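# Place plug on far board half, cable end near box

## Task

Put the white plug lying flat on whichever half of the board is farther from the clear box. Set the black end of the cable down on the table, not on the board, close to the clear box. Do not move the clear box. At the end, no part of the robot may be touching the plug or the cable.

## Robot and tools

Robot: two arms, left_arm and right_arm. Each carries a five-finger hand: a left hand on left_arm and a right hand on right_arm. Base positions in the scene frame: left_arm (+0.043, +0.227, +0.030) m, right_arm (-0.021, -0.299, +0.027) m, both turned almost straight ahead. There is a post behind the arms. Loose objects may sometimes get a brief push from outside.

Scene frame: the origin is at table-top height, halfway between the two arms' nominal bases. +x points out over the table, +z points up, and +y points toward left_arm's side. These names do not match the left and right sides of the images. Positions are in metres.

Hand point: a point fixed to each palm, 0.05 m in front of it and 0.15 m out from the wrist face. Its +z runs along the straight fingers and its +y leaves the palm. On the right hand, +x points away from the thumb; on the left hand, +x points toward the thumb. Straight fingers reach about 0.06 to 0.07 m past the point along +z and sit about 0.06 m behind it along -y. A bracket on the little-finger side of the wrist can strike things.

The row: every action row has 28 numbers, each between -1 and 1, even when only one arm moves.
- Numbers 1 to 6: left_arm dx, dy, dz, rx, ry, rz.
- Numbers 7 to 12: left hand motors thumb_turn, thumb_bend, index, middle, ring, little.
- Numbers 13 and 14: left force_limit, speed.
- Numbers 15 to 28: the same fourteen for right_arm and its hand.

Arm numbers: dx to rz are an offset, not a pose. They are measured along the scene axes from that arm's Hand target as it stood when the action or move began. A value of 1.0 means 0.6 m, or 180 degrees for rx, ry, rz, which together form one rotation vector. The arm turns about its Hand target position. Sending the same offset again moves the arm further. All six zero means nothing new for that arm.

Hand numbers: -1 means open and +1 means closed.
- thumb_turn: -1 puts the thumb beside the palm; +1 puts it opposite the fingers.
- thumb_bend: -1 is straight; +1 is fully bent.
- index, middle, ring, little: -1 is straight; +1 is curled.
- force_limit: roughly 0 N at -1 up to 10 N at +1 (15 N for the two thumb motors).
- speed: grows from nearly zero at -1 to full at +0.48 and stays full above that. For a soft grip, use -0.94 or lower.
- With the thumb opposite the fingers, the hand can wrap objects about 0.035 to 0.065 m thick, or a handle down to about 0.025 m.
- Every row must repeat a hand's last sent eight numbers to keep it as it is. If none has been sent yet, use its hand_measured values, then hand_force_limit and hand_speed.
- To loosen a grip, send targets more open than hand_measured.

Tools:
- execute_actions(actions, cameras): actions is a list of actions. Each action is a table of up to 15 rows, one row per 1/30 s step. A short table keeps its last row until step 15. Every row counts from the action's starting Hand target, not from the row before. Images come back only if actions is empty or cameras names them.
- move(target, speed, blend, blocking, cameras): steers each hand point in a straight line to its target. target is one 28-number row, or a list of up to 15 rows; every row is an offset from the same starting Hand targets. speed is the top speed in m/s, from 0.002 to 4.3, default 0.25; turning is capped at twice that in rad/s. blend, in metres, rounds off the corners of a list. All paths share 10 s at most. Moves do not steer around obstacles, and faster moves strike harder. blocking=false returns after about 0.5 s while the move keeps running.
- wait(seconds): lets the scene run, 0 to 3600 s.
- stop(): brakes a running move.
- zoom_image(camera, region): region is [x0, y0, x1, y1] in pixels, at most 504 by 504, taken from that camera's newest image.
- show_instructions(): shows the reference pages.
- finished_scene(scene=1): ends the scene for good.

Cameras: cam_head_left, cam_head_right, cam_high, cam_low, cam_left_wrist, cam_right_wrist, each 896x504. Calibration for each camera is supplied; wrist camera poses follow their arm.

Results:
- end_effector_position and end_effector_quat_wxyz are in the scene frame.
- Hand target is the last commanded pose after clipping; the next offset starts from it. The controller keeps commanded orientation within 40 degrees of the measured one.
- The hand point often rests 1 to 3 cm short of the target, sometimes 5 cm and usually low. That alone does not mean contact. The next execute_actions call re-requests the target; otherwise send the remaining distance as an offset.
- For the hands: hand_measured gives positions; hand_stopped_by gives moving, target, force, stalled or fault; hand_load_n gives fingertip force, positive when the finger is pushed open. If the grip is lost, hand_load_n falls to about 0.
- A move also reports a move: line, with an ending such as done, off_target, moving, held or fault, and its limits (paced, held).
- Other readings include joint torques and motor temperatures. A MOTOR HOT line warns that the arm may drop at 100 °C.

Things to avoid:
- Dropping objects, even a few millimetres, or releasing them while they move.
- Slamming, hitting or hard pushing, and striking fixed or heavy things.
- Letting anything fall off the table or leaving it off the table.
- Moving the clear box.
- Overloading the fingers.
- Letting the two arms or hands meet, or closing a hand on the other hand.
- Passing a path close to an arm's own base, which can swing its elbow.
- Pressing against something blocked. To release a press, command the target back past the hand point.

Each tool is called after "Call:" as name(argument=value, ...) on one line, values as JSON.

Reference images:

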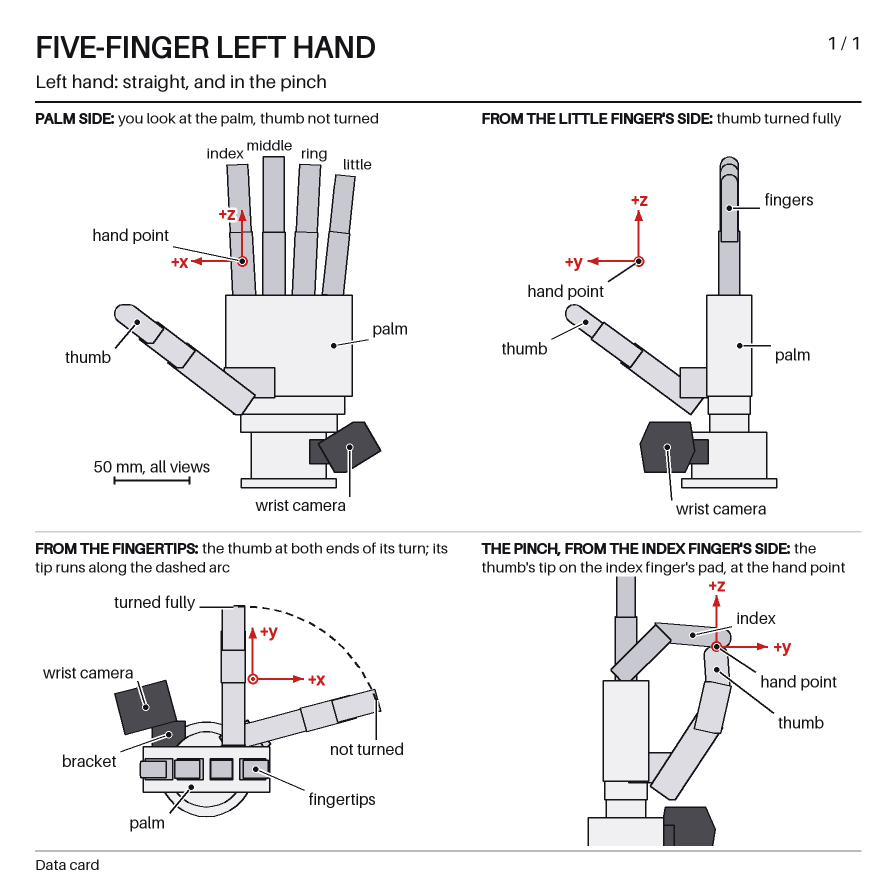

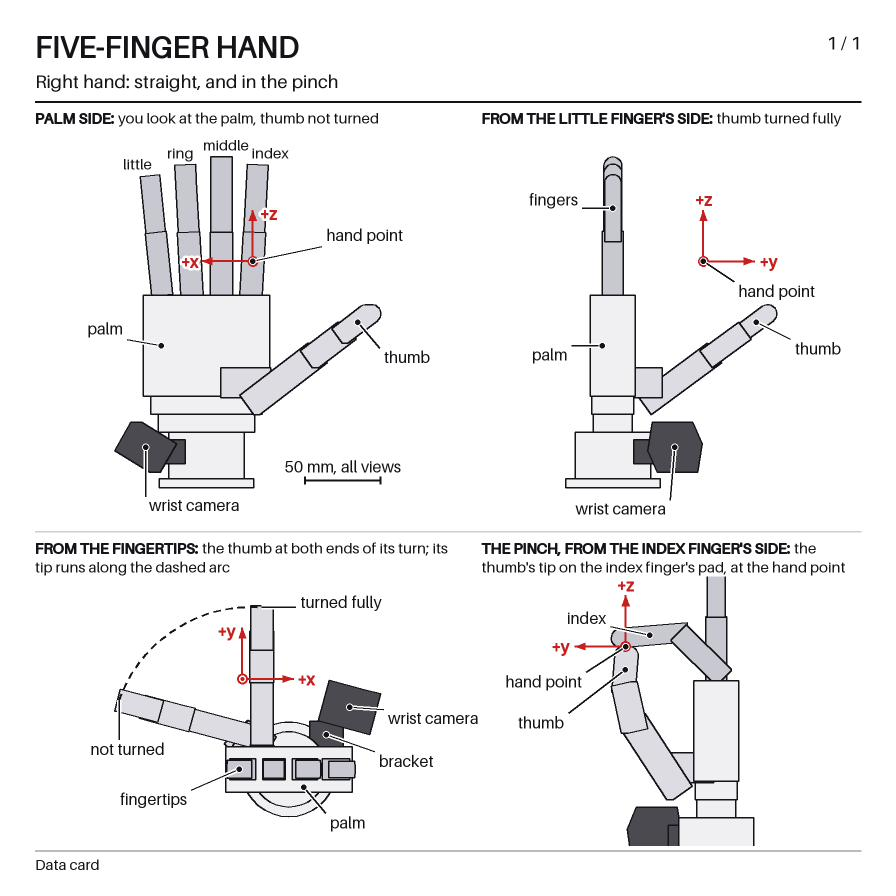

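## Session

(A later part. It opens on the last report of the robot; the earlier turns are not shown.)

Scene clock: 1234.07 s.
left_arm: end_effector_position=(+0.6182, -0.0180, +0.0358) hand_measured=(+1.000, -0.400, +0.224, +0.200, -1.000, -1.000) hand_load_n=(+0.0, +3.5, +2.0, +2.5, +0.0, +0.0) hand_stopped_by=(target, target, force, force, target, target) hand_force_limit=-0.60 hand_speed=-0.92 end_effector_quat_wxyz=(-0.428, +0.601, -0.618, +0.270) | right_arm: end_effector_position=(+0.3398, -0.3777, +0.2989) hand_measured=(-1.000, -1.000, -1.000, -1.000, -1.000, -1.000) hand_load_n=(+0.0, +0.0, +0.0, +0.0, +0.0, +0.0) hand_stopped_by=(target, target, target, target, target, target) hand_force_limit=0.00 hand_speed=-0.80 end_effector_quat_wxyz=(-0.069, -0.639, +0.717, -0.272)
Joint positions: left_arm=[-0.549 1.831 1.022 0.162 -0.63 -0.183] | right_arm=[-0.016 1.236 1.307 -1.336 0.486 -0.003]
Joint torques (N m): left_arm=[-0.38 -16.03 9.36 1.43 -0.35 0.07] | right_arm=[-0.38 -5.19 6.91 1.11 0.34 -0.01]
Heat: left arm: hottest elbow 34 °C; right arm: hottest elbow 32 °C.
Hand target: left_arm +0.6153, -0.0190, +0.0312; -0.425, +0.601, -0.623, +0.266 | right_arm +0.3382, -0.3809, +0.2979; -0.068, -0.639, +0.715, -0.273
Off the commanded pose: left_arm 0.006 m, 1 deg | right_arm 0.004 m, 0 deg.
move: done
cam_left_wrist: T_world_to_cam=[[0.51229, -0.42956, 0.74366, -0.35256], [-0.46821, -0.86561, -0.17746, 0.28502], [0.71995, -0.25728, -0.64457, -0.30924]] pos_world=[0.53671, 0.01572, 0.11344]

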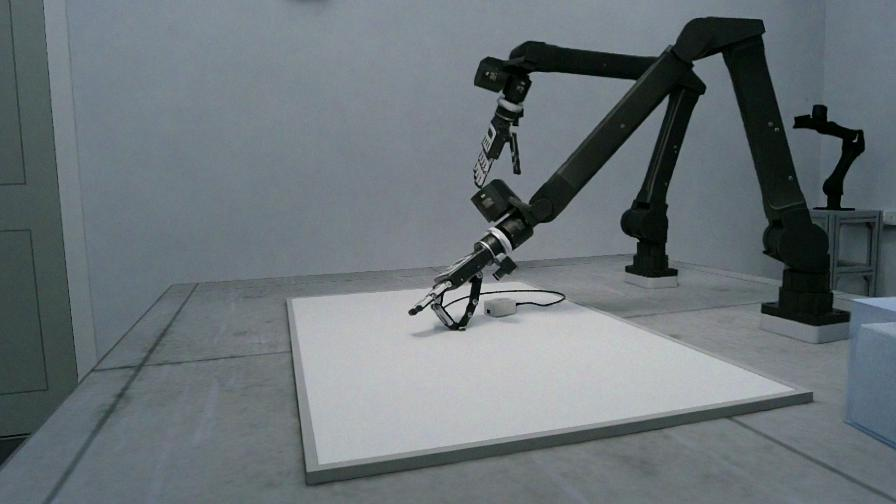

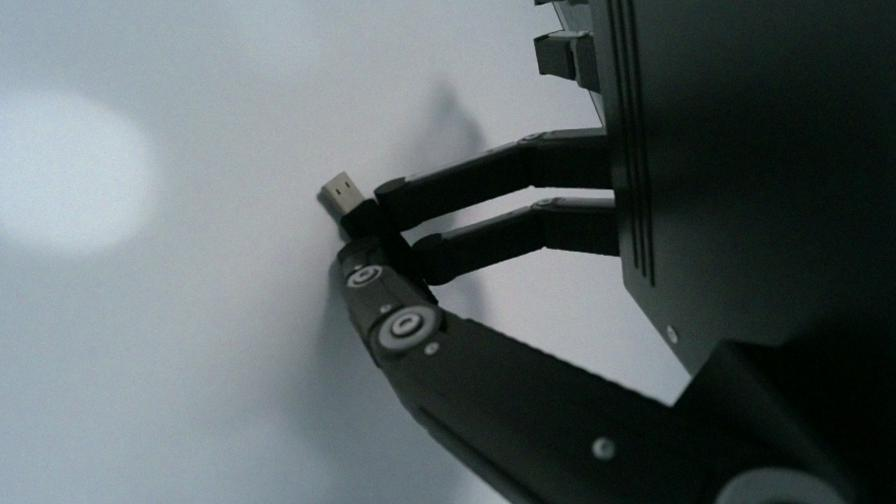

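Call:
move(target=[[0, 0, 0, 0, 0, 0, 1, -0.4, 0.55, 0.55, -1, -1, -0.4, -0.92, 0, 0, 0, 0, 0, 0, -1, -1, -1, -1, -1, -1, 0.0, -0.8], [0, 0, 0.1, 0, 0, 0, 1, -0.4, 0.55, 0.55, -1, -1, -0.4, -0.92, 0, 0, 0, 0, 0, 0, -1, -1, -1, -1, -1, -1, 0.0, -0.8]], speed=0.06, cameras=["cam_low", "cam_left_wrist", "cam_head_left", "cam_head_right", "cam_high"])

Call:
zoom_image(camera="cam_low", region=[400, 240, 480, 310])

Call:
zoom_image(camera="cam_left_wrist", region=[250, 120, 520, 300])

Scene clock: 1249.30 s.
left_arm: end_effector_position=(+0.6008, -0.0078, +0.0698) hand_measured=(+1.000, -0.402, +0.244, +0.206, -1.000, -1.000) hand_load_n=(+0.0, +6.0, +4.0, +3.0, -0.5, +0.0) hand_stopped_by=(target, target, force, force, target, target) hand_force_limit=-0.40 hand_speed=-0.92 end_effector_quat_wxyz=(-0.422, +0.602, -0.631, +0.248) | right_arm: end_effector_position=(+0.3398, -0.3777, +0.2989) hand_measured=(-1.000, -1.000, -1.000, -1.000, -1.000, -1.000) hand_load_n=(+0.0, +0.0, +0.0, +0.0, +0.0, +0.0) hand_stopped_by=(target, target, target, target, target, target) hand_force_limit=0.00 hand_speed=-0.80 end_effector_quat_wxyz=(-0.069, -0.639, +0.717, -0.272)
Joint positions: left_arm=[-0.549 1.729 1.022 0.007 -0.63 -0.183] | right_arm=[-0.016 1.236 1.307 -1.336 0.486 -0.003]
Joint torques (N m): left_arm=[-0.38 -16.26 13.85 1.4 -0.4 0.07] | right_arm=[-0.56 -5.19 6.93 1.13 0.33 -0.02]
Heat: left arm: hottest elbow 35 °C; right arm: hottest elbow 32 °C.
Hand target: left_arm +0.6154, -0.0190, +0.0913; -0.425, +0.601, -0.623, +0.266 | right_arm +0.3382, -0.3809, +0.2979; -0.068, -0.639, +0.715, -0.273
Off the commanded pose: left_arm 0.028 m, 2 deg | right_arm 0.004 m, 0 deg.
move: off_target (left_arm)
cam_left_wrist: T_world_to_cam=[[0.54566, -0.44929, 0.70739, -0.38214], [-0.47676, -0.86064, -0.17887, 0.29706], [0.68917, -0.23966, -0.68382, -0.2508]] pos_world=[0.52299, 0.02387, 0.15195]
Images, in order (width x height): cam_head_left 896x504, cam_head_right 896x504, cam_high 896x504, cam_low 896x504, cam_left_wrist 896x504.

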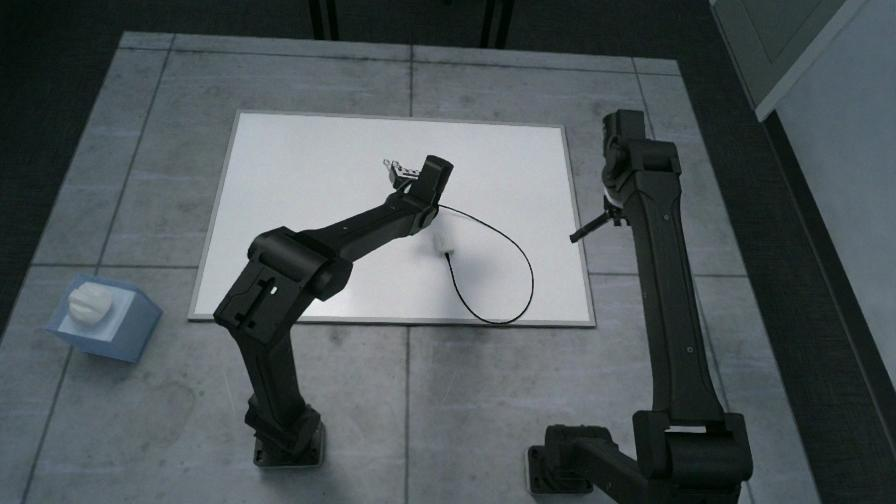

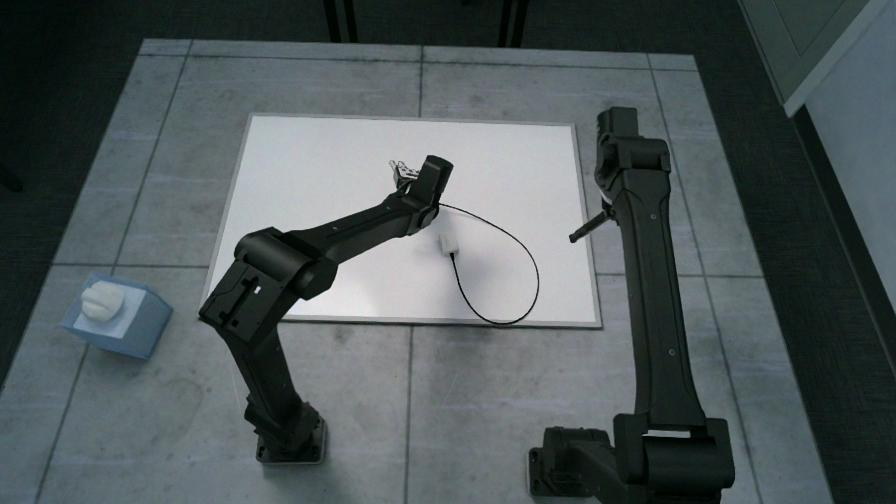

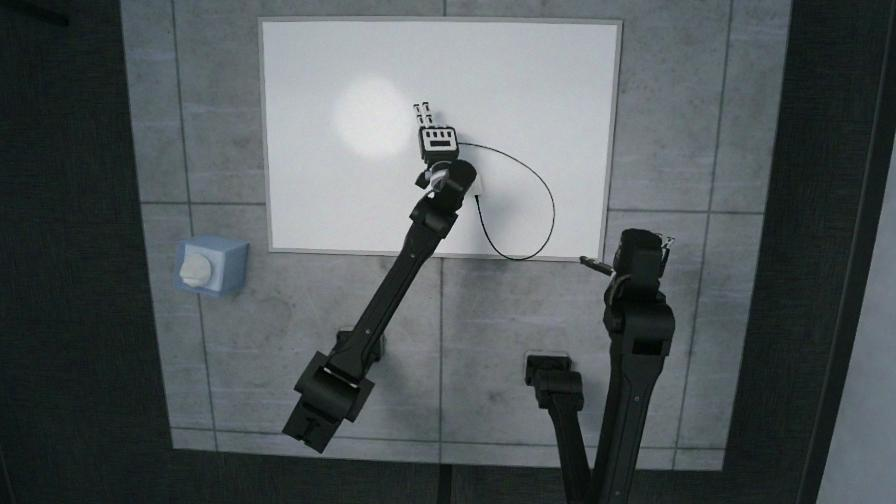

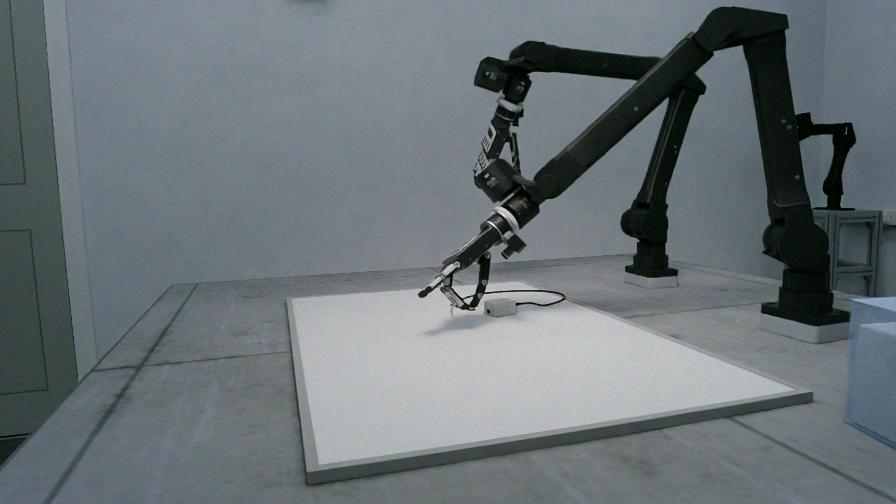

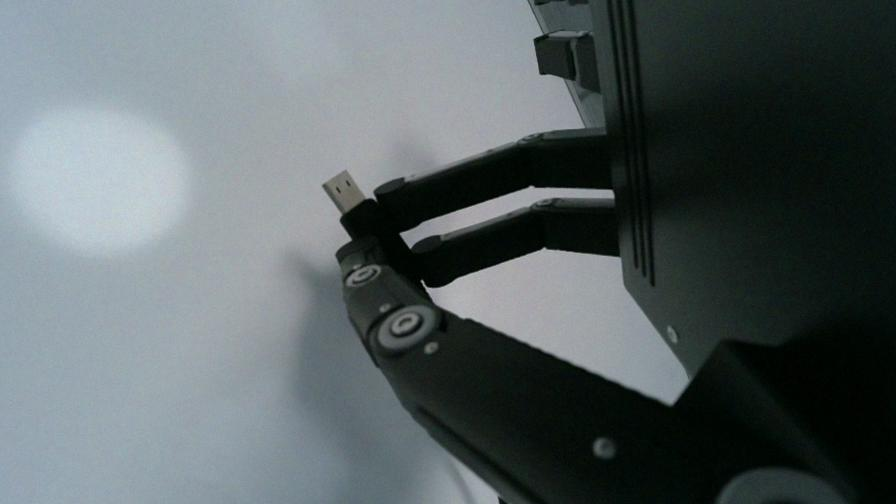

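Scaled by 6.300 from the camera's image (finer frame: 1280x720).

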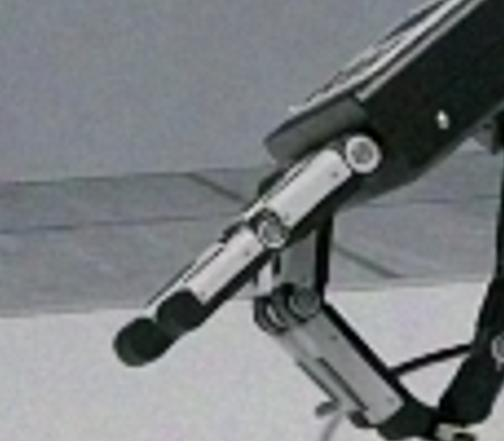

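Scaled by 1.867 from the camera's image (finer frame: 1280x720).

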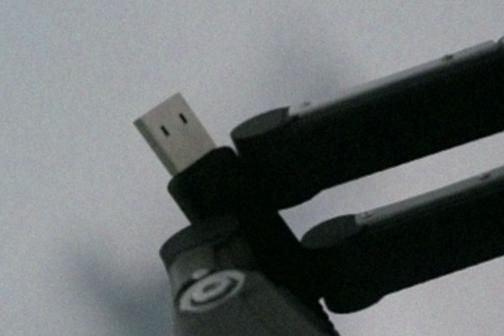

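Call:
zoom_image(camera="cam_high", region=[160, 210, 280, 310])

Call:
zoom_image(camera="cam_head_left", region=[30, 260, 210, 380])

Call:
zoom_image(camera="cam_head_right", region=[40, 260, 220, 380])

Scaled by 4.200 from the camera's image (finer frame: 1280x720).

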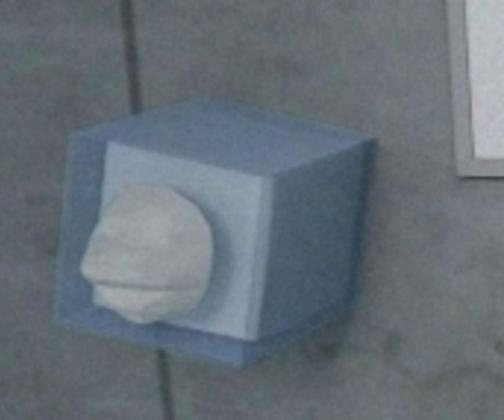

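Scaled by 2.800 from the camera's image (finer frame: 1280x720).

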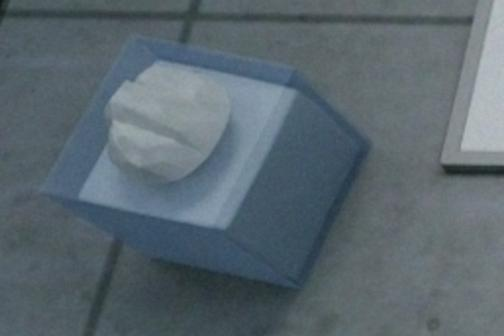

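Scaled by 2.800 from the camera's image (finer frame: 1280x720).

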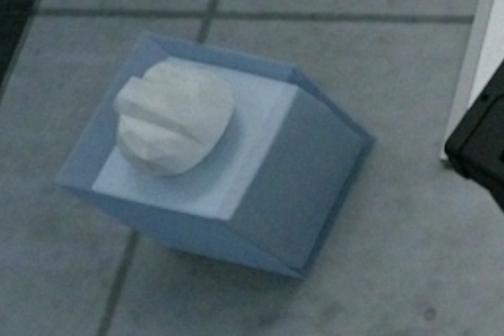

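Call:
move(target=[[-0.092, 0.198, 0.081, 0, 0, 0.12, 1, -0.4, 0.55, 0.55, -0.2, 0.9, -0.4, -0.6, 0, 0, 0, 0, 0, 0, -1, -1, -1, -1, -1, -1, 0.0, -0.8], [-0.309, 0.732, 0.081, 0, 0, 0.4056, 1, -0.4, 0.55, 0.55, -0.2, 0.9, -0.4, -0.6, 0, 0, 0, 0, 0, 0, -1, -1, -1, -1, -1, -1, 0.0, -0.8]], speed=0.15, blend=[0.03, 0], cameras=["all"])

Call:
zoom_image(camera="cam_low", region=[600, 230, 860, 430])

Call:
zoom_image(camera="cam_left_wrist", region=[250, 120, 520, 300])

Scene clock: 1427.47 s.
left_arm: end_effector_position=(+0.4313, +0.4205, +0.1405) hand_measured=(+1.000, -0.400, +0.244, +0.206, -0.200, +0.900) hand_load_n=(+0.0, +0.0, +0.0, +0.0, +0.0, +0.0) hand_stopped_by=(target, target, force, force, target, target) hand_force_limit=-0.40 hand_speed=-0.60 end_effector_quat_wxyz=(-0.501, +0.852, -0.147, -0.039) | right_arm: end_effector_position=(+0.3398, -0.3777, +0.2989) hand_measured=(-1.000, -1.000, -1.000, -1.000, -1.000, -1.000) hand_load_n=(+0.0, +0.0, +0.0, +0.0, +0.0, +0.0) hand_stopped_by=(target, target, target, target, target, target) hand_force_limit=0.00 hand_speed=-0.80 end_effector_quat_wxyz=(-0.069, -0.639, +0.717, -0.272)
Joint positions: left_arm=[0.148 1.336 0.836 -0.649 -0.997 -0.832] | right_arm=[-0.016 1.236 1.307 -1.336 0.486 -0.003]
Joint torques (N m): left_arm=[-0.15 -9.47 10.54 0.73 -0.87 -0.04] | right_arm=[-0.62 -5.01 6.95 1.11 0.32 0.01]
Heat: left arm: hottest elbow 39 °C; right arm: hottest elbow 32 °C.
Hand target: left_arm +0.4301, +0.4202, +0.1401; -0.500, +0.853, -0.143, -0.039 | right_arm +0.3382, -0.3809, +0.2979; -0.068, -0.639, +0.715, -0.273
Off the commanded pose: left_arm 0.002 m, 1 deg | right_arm 0.004 m, 0 deg.
move: done
cam_left_wrist: T_world_to_cam=[[0.5738, 0.3635, 0.73391, -0.5049], [0.68054, -0.71018, -0.18033, 0.0353], [0.45565, 0.60292, -0.65488, -0.24066]] pos_world=[0.37534, 0.3537, 0.21931]
cam_right_wrist: T_world_to_cam=[[-0.96929, -0.1877, -0.15886, 0.30256], [-0.19414, 0.98063, 0.02589, 0.42598], [0.15093, 0.05594, -0.98696, 0.38257]] pos_world=[0.31823, -0.38233, 0.41461]

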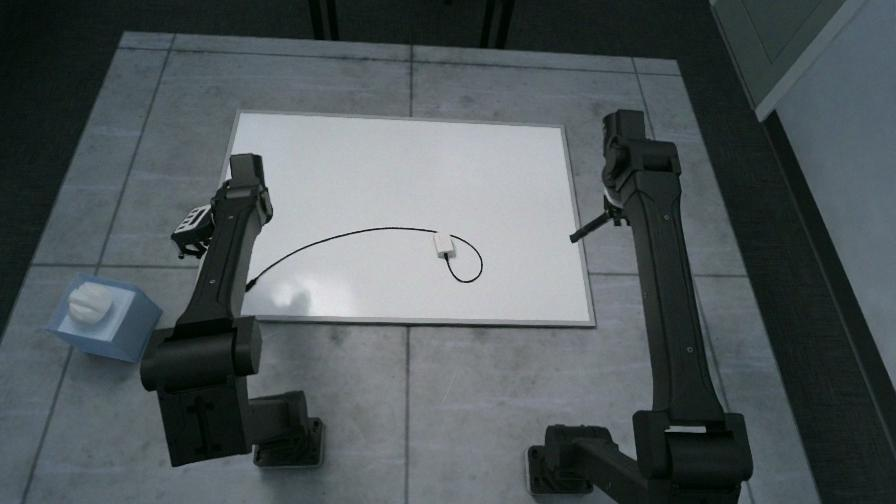

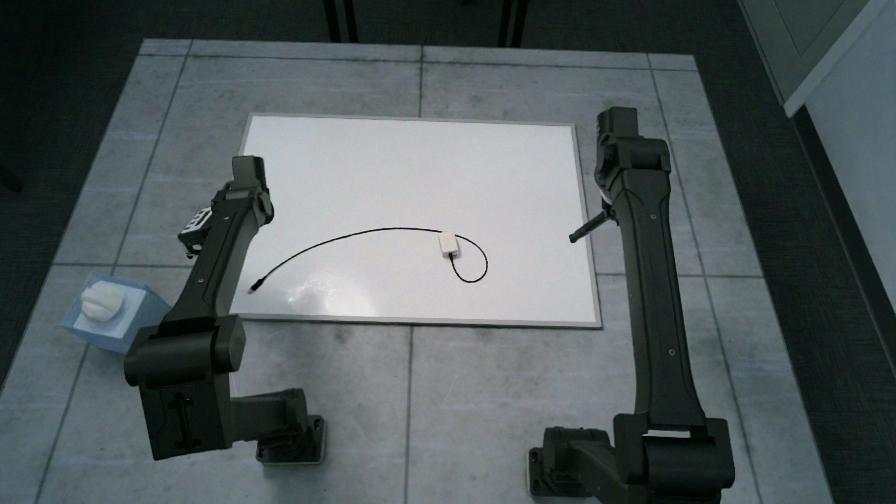

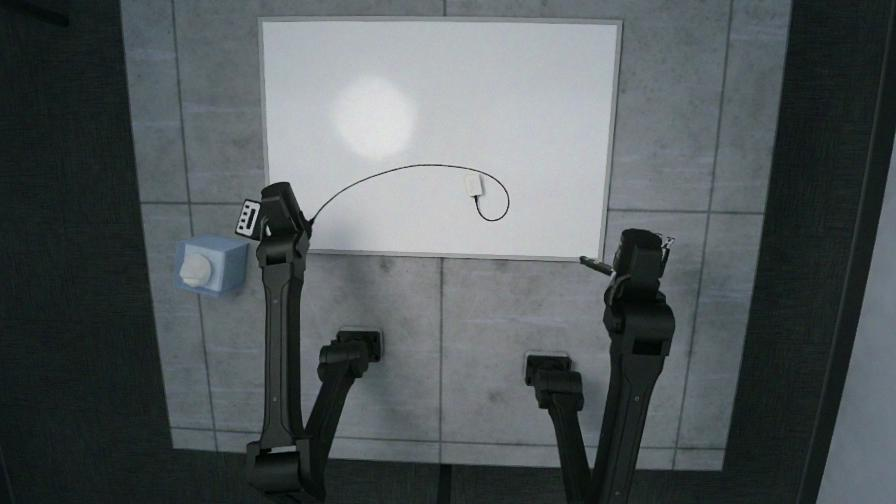

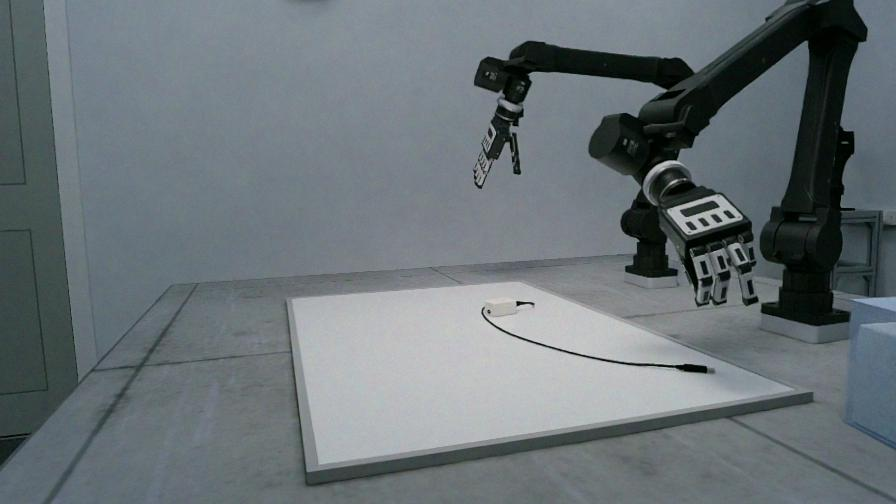

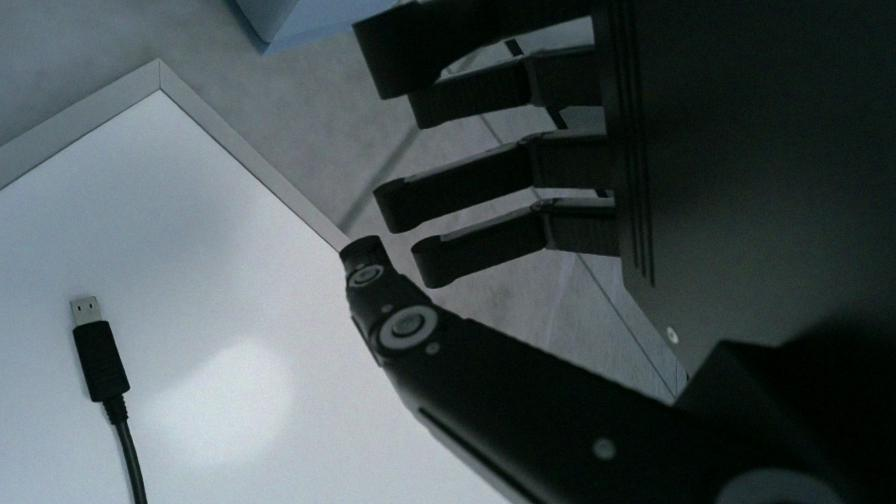

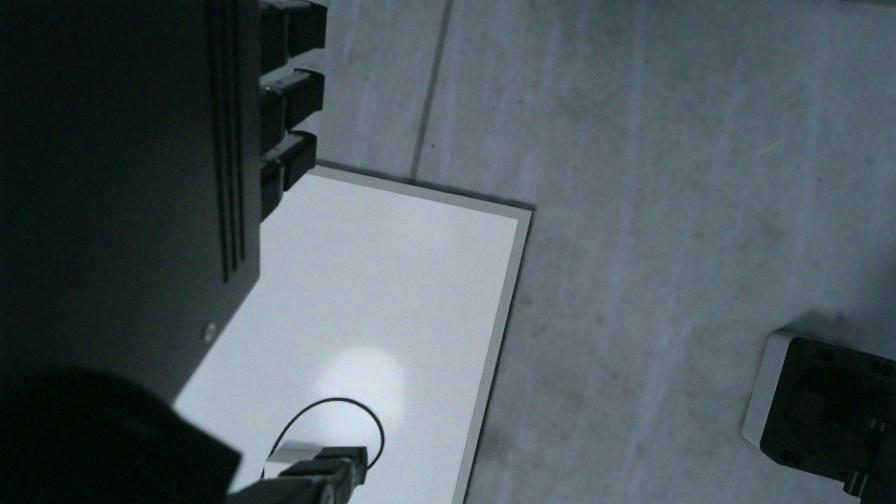

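Scaled by 1.938 from the camera's image (finer frame: 1280x720).

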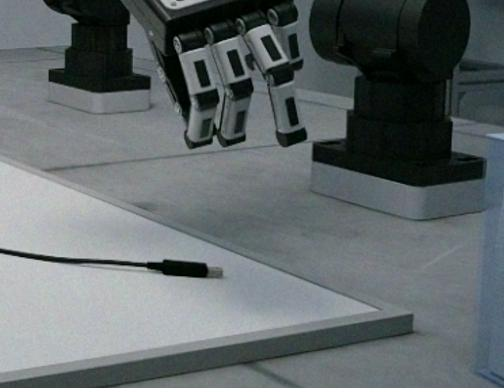

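Scaled by 1.867 from the camera's image (finer frame: 1280x720).

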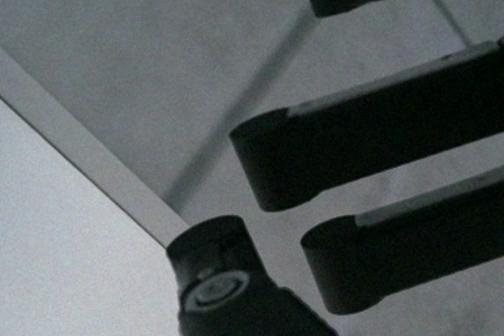

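Call:
zoom_image(camera="cam_head_right", region=[235, 265, 285, 305])

Call:
zoom_image(camera="cam_high", region=[290, 200, 340, 240])

Call:
zoom_image(camera="cam_head_left", region=[400, 210, 500, 290])

Call:
zoom_image(camera="cam_low", region=[660, 340, 740, 390])

Scaled by 10.080 from the camera's image (finer frame: 1280x720).

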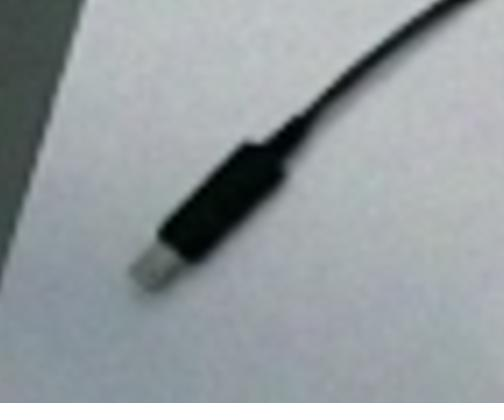

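Scaled by 10.080 from the camera's image (finer frame: 1280x720).

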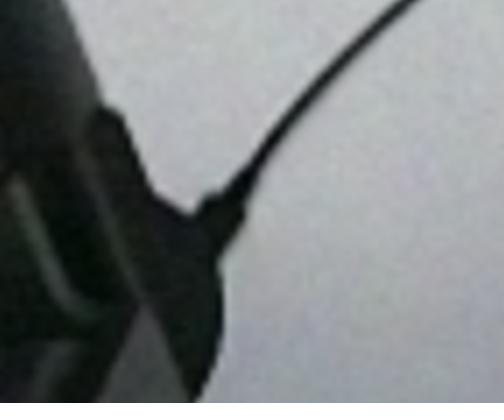

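Scaled by 5.040 from the camera's image (finer frame: 1280x720).

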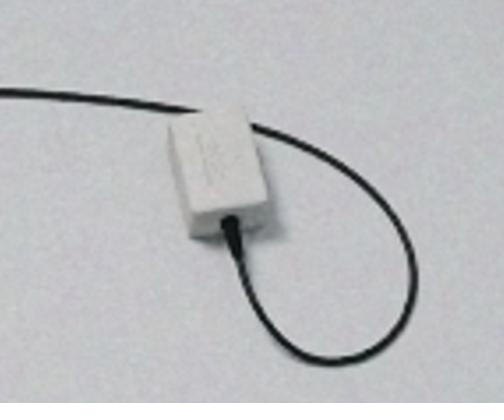

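Scaled by 6.300 from the camera's image (finer frame: 1280x720).

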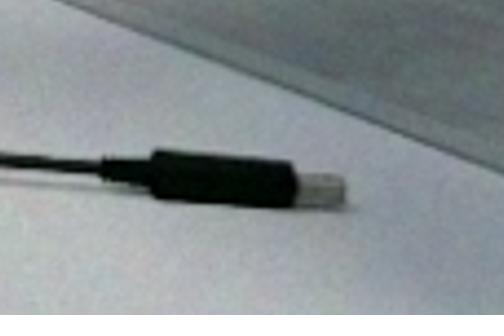

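Call:
move(target=[-0.0543, -0.127, -0.0833, 0.0213, -0.0072, -0.1556, 1, -0.4, -0.1, -0.1, -0.2, 0.9, -0.4, -0.5, 0, 0, 0, 0, 0, 0, -1, -1, -1, -1, -1, -1, 0.0, -0.8], speed=0.15, cameras=["all"])

Call:
zoom_image(camera="cam_low", region=[640, 280, 780, 400])

Scene clock: 1573.07 s.
left_arm: end_effector_position=(+0.3991, +0.3463, +0.0903) hand_measured=(+1.000, -0.400, -0.100, -0.100, -0.200, +0.900) hand_load_n=(+0.0, -0.5, +0.0, +0.0, +0.0, +0.0) hand_stopped_by=(target, target, target, target, target, target) hand_force_limit=-0.40 hand_speed=-0.50 end_effector_quat_wxyz=(-0.522, +0.780, -0.333, +0.084) | right_arm: end_effector_position=(+0.3398, -0.3777, +0.2989) hand_measured=(-1.000, -1.000, -1.000, -1.000, -1.000, -1.000) hand_load_n=(+0.0, -0.5, +0.0, -0.5, -0.5, +0.0) hand_stopped_by=(target, target, target, target, target, target) hand_force_limit=0.00 hand_speed=-0.80 end_effector_quat_wxyz=(-0.069, -0.639, +0.717, -0.272)
Joint positions: left_arm=[0.002 1.121 0.419 -0.025 -0.848 -0.346] | right_arm=[-0.016 1.236 1.307 -1.336 0.486 -0.003]
Joint torques (N m): left_arm=[-0.56 -5.89 8.91 2.19 -0.49 0.19] | right_arm=[-0.62 -5.01 6.91 1.11 0.34 0]
Heat: left arm: hottest elbow 37 °C; right arm: hottest elbow 32 °C.
Hand target: left_arm +0.3974, +0.3440, +0.0901; -0.524, +0.777, -0.338, +0.088 | right_arm +0.3382, -0.3809, +0.2979; -0.068, -0.639, +0.715, -0.273
Off the commanded pose: left_arm 0.003 m, 1 deg | right_arm 0.004 m, 0 deg.
move: done
cam_left_wrist: T_world_to_cam=[[0.64785, 0.02868, 0.76123, -0.33865], [0.29535, -0.93058, -0.2163, 0.22871], [0.70218, 0.36496, -0.61135, -0.234]] pos_world=[0.31616, 0.30795, 0.1642]
cam_right_wrist: T_world_to_cam=[[-0.96929, -0.1877, -0.15886, 0.30256], [-0.19414, 0.98063, 0.02589, 0.42598], [0.15093, 0.05594, -0.98696, 0.38257]] pos_world=[0.31823, -0.38233, 0.41461]

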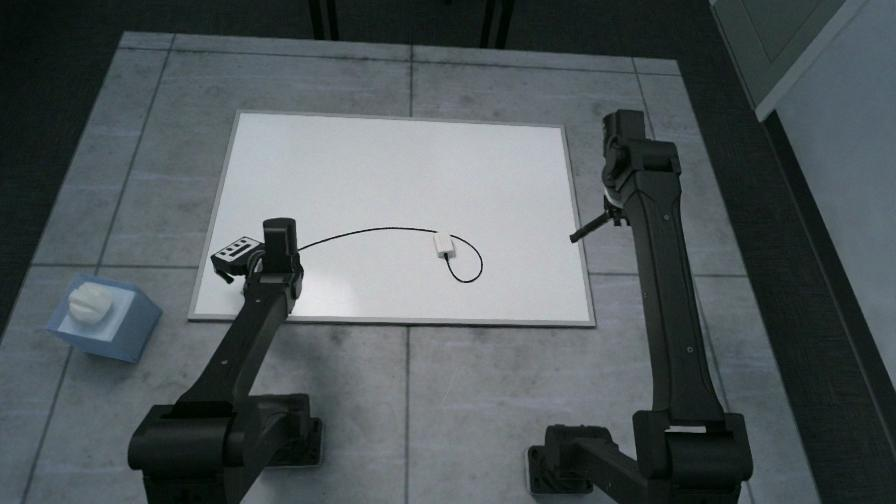

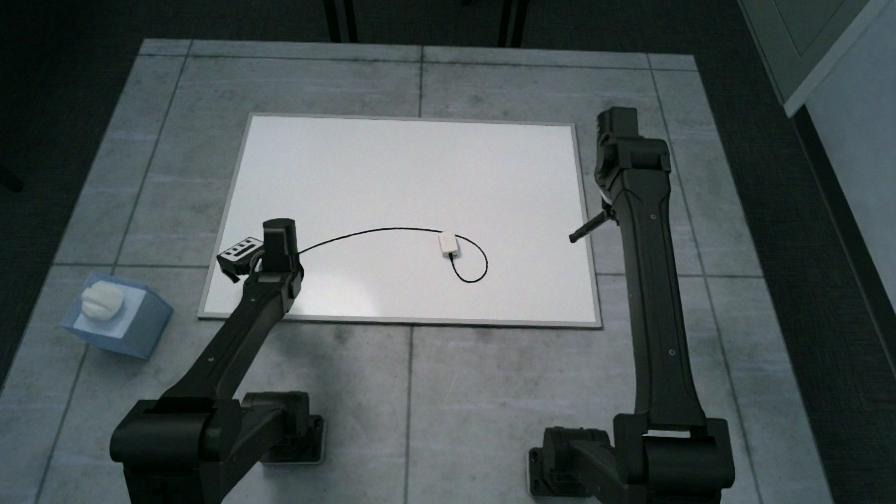

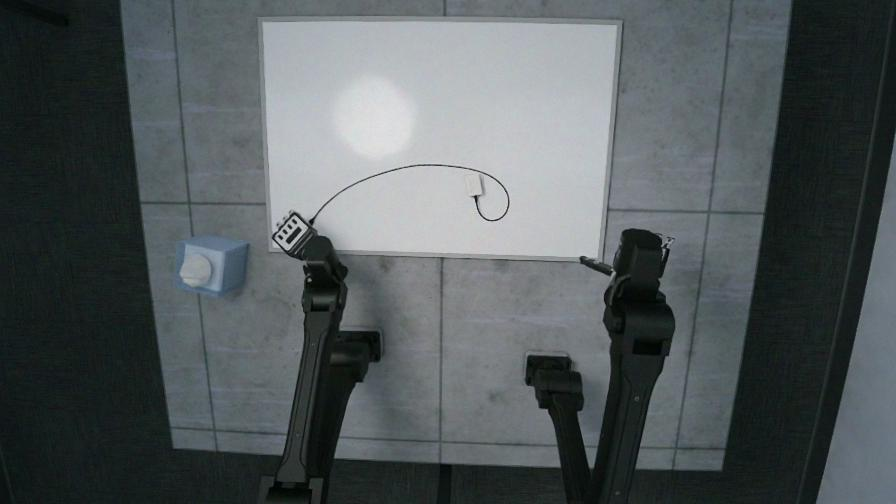

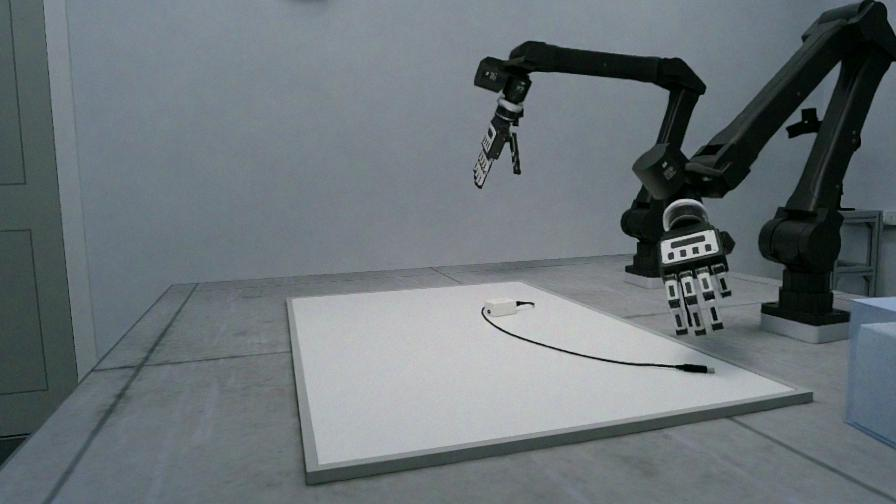

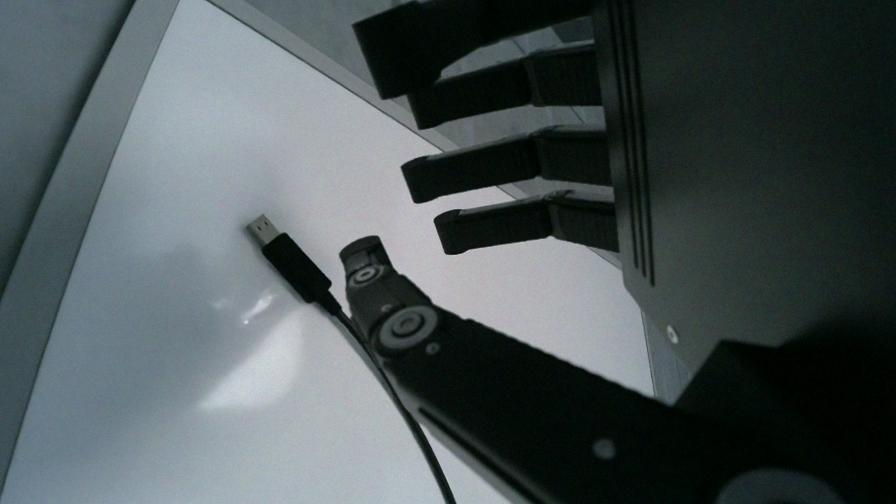

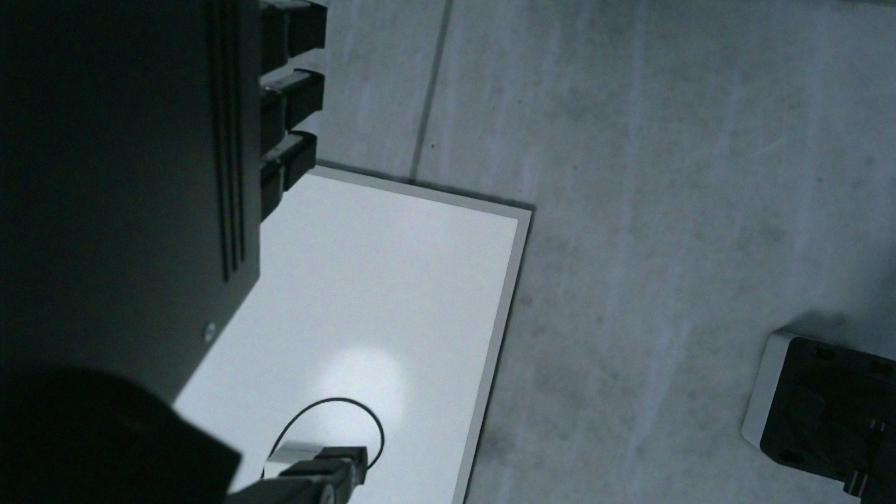

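Scaled by 3.600 from the camera's image (finer frame: 1280x720).

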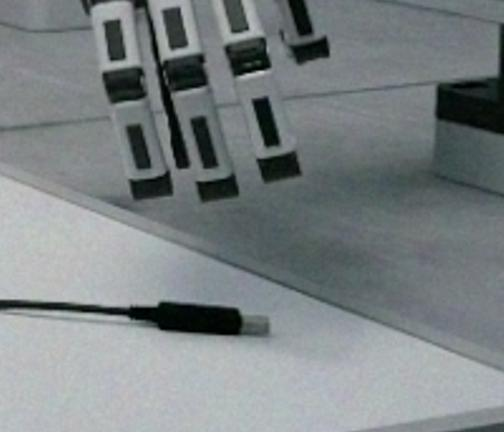

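Call:
move(target=[-0.0105, -0.005, -0.075, 0, 0, 0, 1, -0.4, -0.1, -0.1, -0.2, 0.9, -0.4, -0.5, 0, 0, 0, 0, 0, 0, -1, -1, -1, -1, -1, -1, 0.0, -0.8], speed=0.1, cameras=["cam_low", "cam_left_wrist"])

Call:
zoom_image(camera="cam_low", region=[660, 300, 760, 390])

Call:
zoom_image(camera="cam_left_wrist", region=[250, 120, 520, 300])

Scene clock: 1619.93 s.
left_arm: end_effector_position=(+0.3934, +0.3430, +0.0493) hand_measured=(+1.000, -0.400, -0.100, -0.100, -0.200, +0.900) hand_load_n=(+0.0, +0.0, +0.0, +0.0, +0.0, +0.0) hand_stopped_by=(target, target, target, target, target, target) hand_force_limit=-0.40 hand_speed=-0.50 end_effector_quat_wxyz=(-0.524, +0.778, -0.334, +0.089) | right_arm: end_effector_position=(+0.3398, -0.3777, +0.2989) hand_measured=(-1.000, -1.000, -1.000, -1.000, -1.000, -1.000) hand_load_n=(+0.0, +0.0, +0.0, +0.0, +0.0, +0.0) hand_stopped_by=(target, target, target, target, target, target) hand_force_limit=0.00 hand_speed=-0.80 end_effector_quat_wxyz=(-0.069, -0.639, +0.717, -0.272)
Joint positions: left_arm=[-0.009 1.243 0.344 0.179 -0.852 -0.345] | right_arm=[-0.016 1.236 1.307 -1.336 0.486 -0.003]
Joint torques (N m): left_arm=[-0.67 -4.78 7.64 2.24 -0.68 0.11] | right_arm=[-0.44 -5.19 6.89 1.16 0.32 -0.02]
Heat: left arm: hottest elbow 37 °C; right arm: hottest elbow 32 °C.
Hand target: left_arm +0.3912, +0.3410, +0.0451; -0.524, +0.777, -0.338, +0.088 | right_arm +0.3382, -0.3809, +0.2979; -0.068, -0.639, +0.715, -0.273
Off the commanded pose: left_arm 0.005 m, 1 deg | right_arm 0.004 m, 0 deg.
move: done
cam_left_wrist: T_world_to_cam=[[0.64276, 0.02137, 0.76577, -0.29945], [0.28939, -0.93231, -0.21689, 0.22155], [0.7093, 0.36102, -0.60544, -0.25559]] pos_world=[0.30965, 0.30523, 0.12261]

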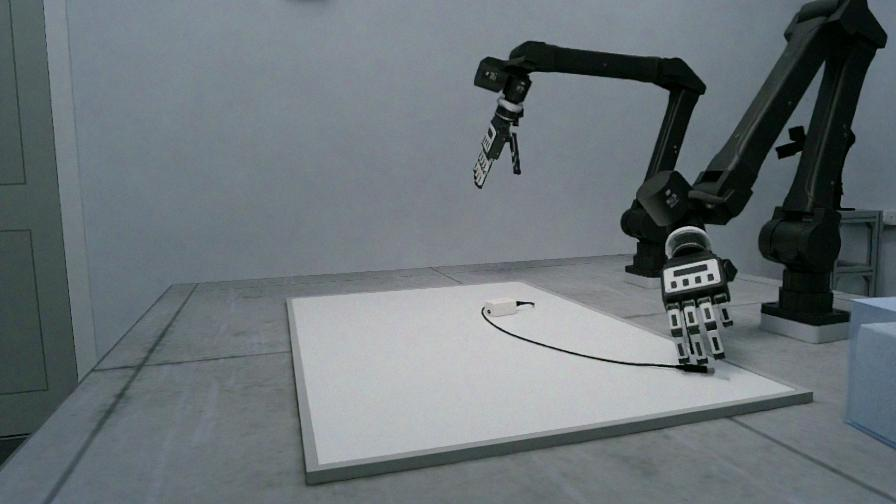

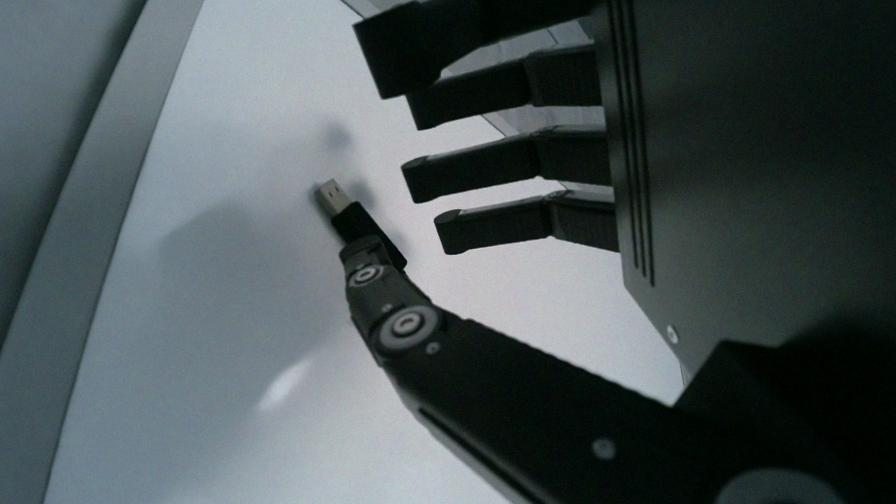

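Scaled by 5.040 from the camera's image (finer frame: 1280x720).

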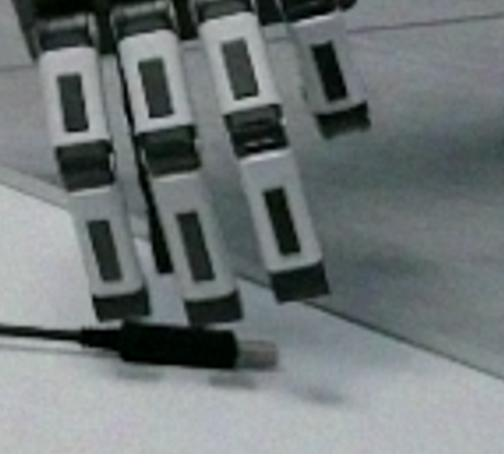

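Scaled by 1.867 from the camera's image (finer frame: 1280x720).

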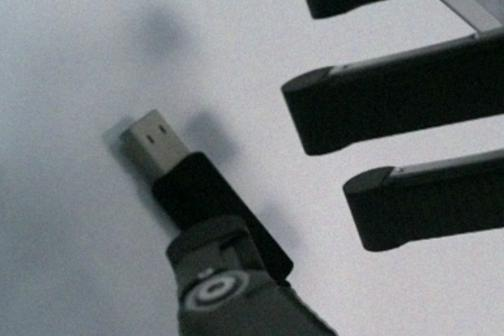

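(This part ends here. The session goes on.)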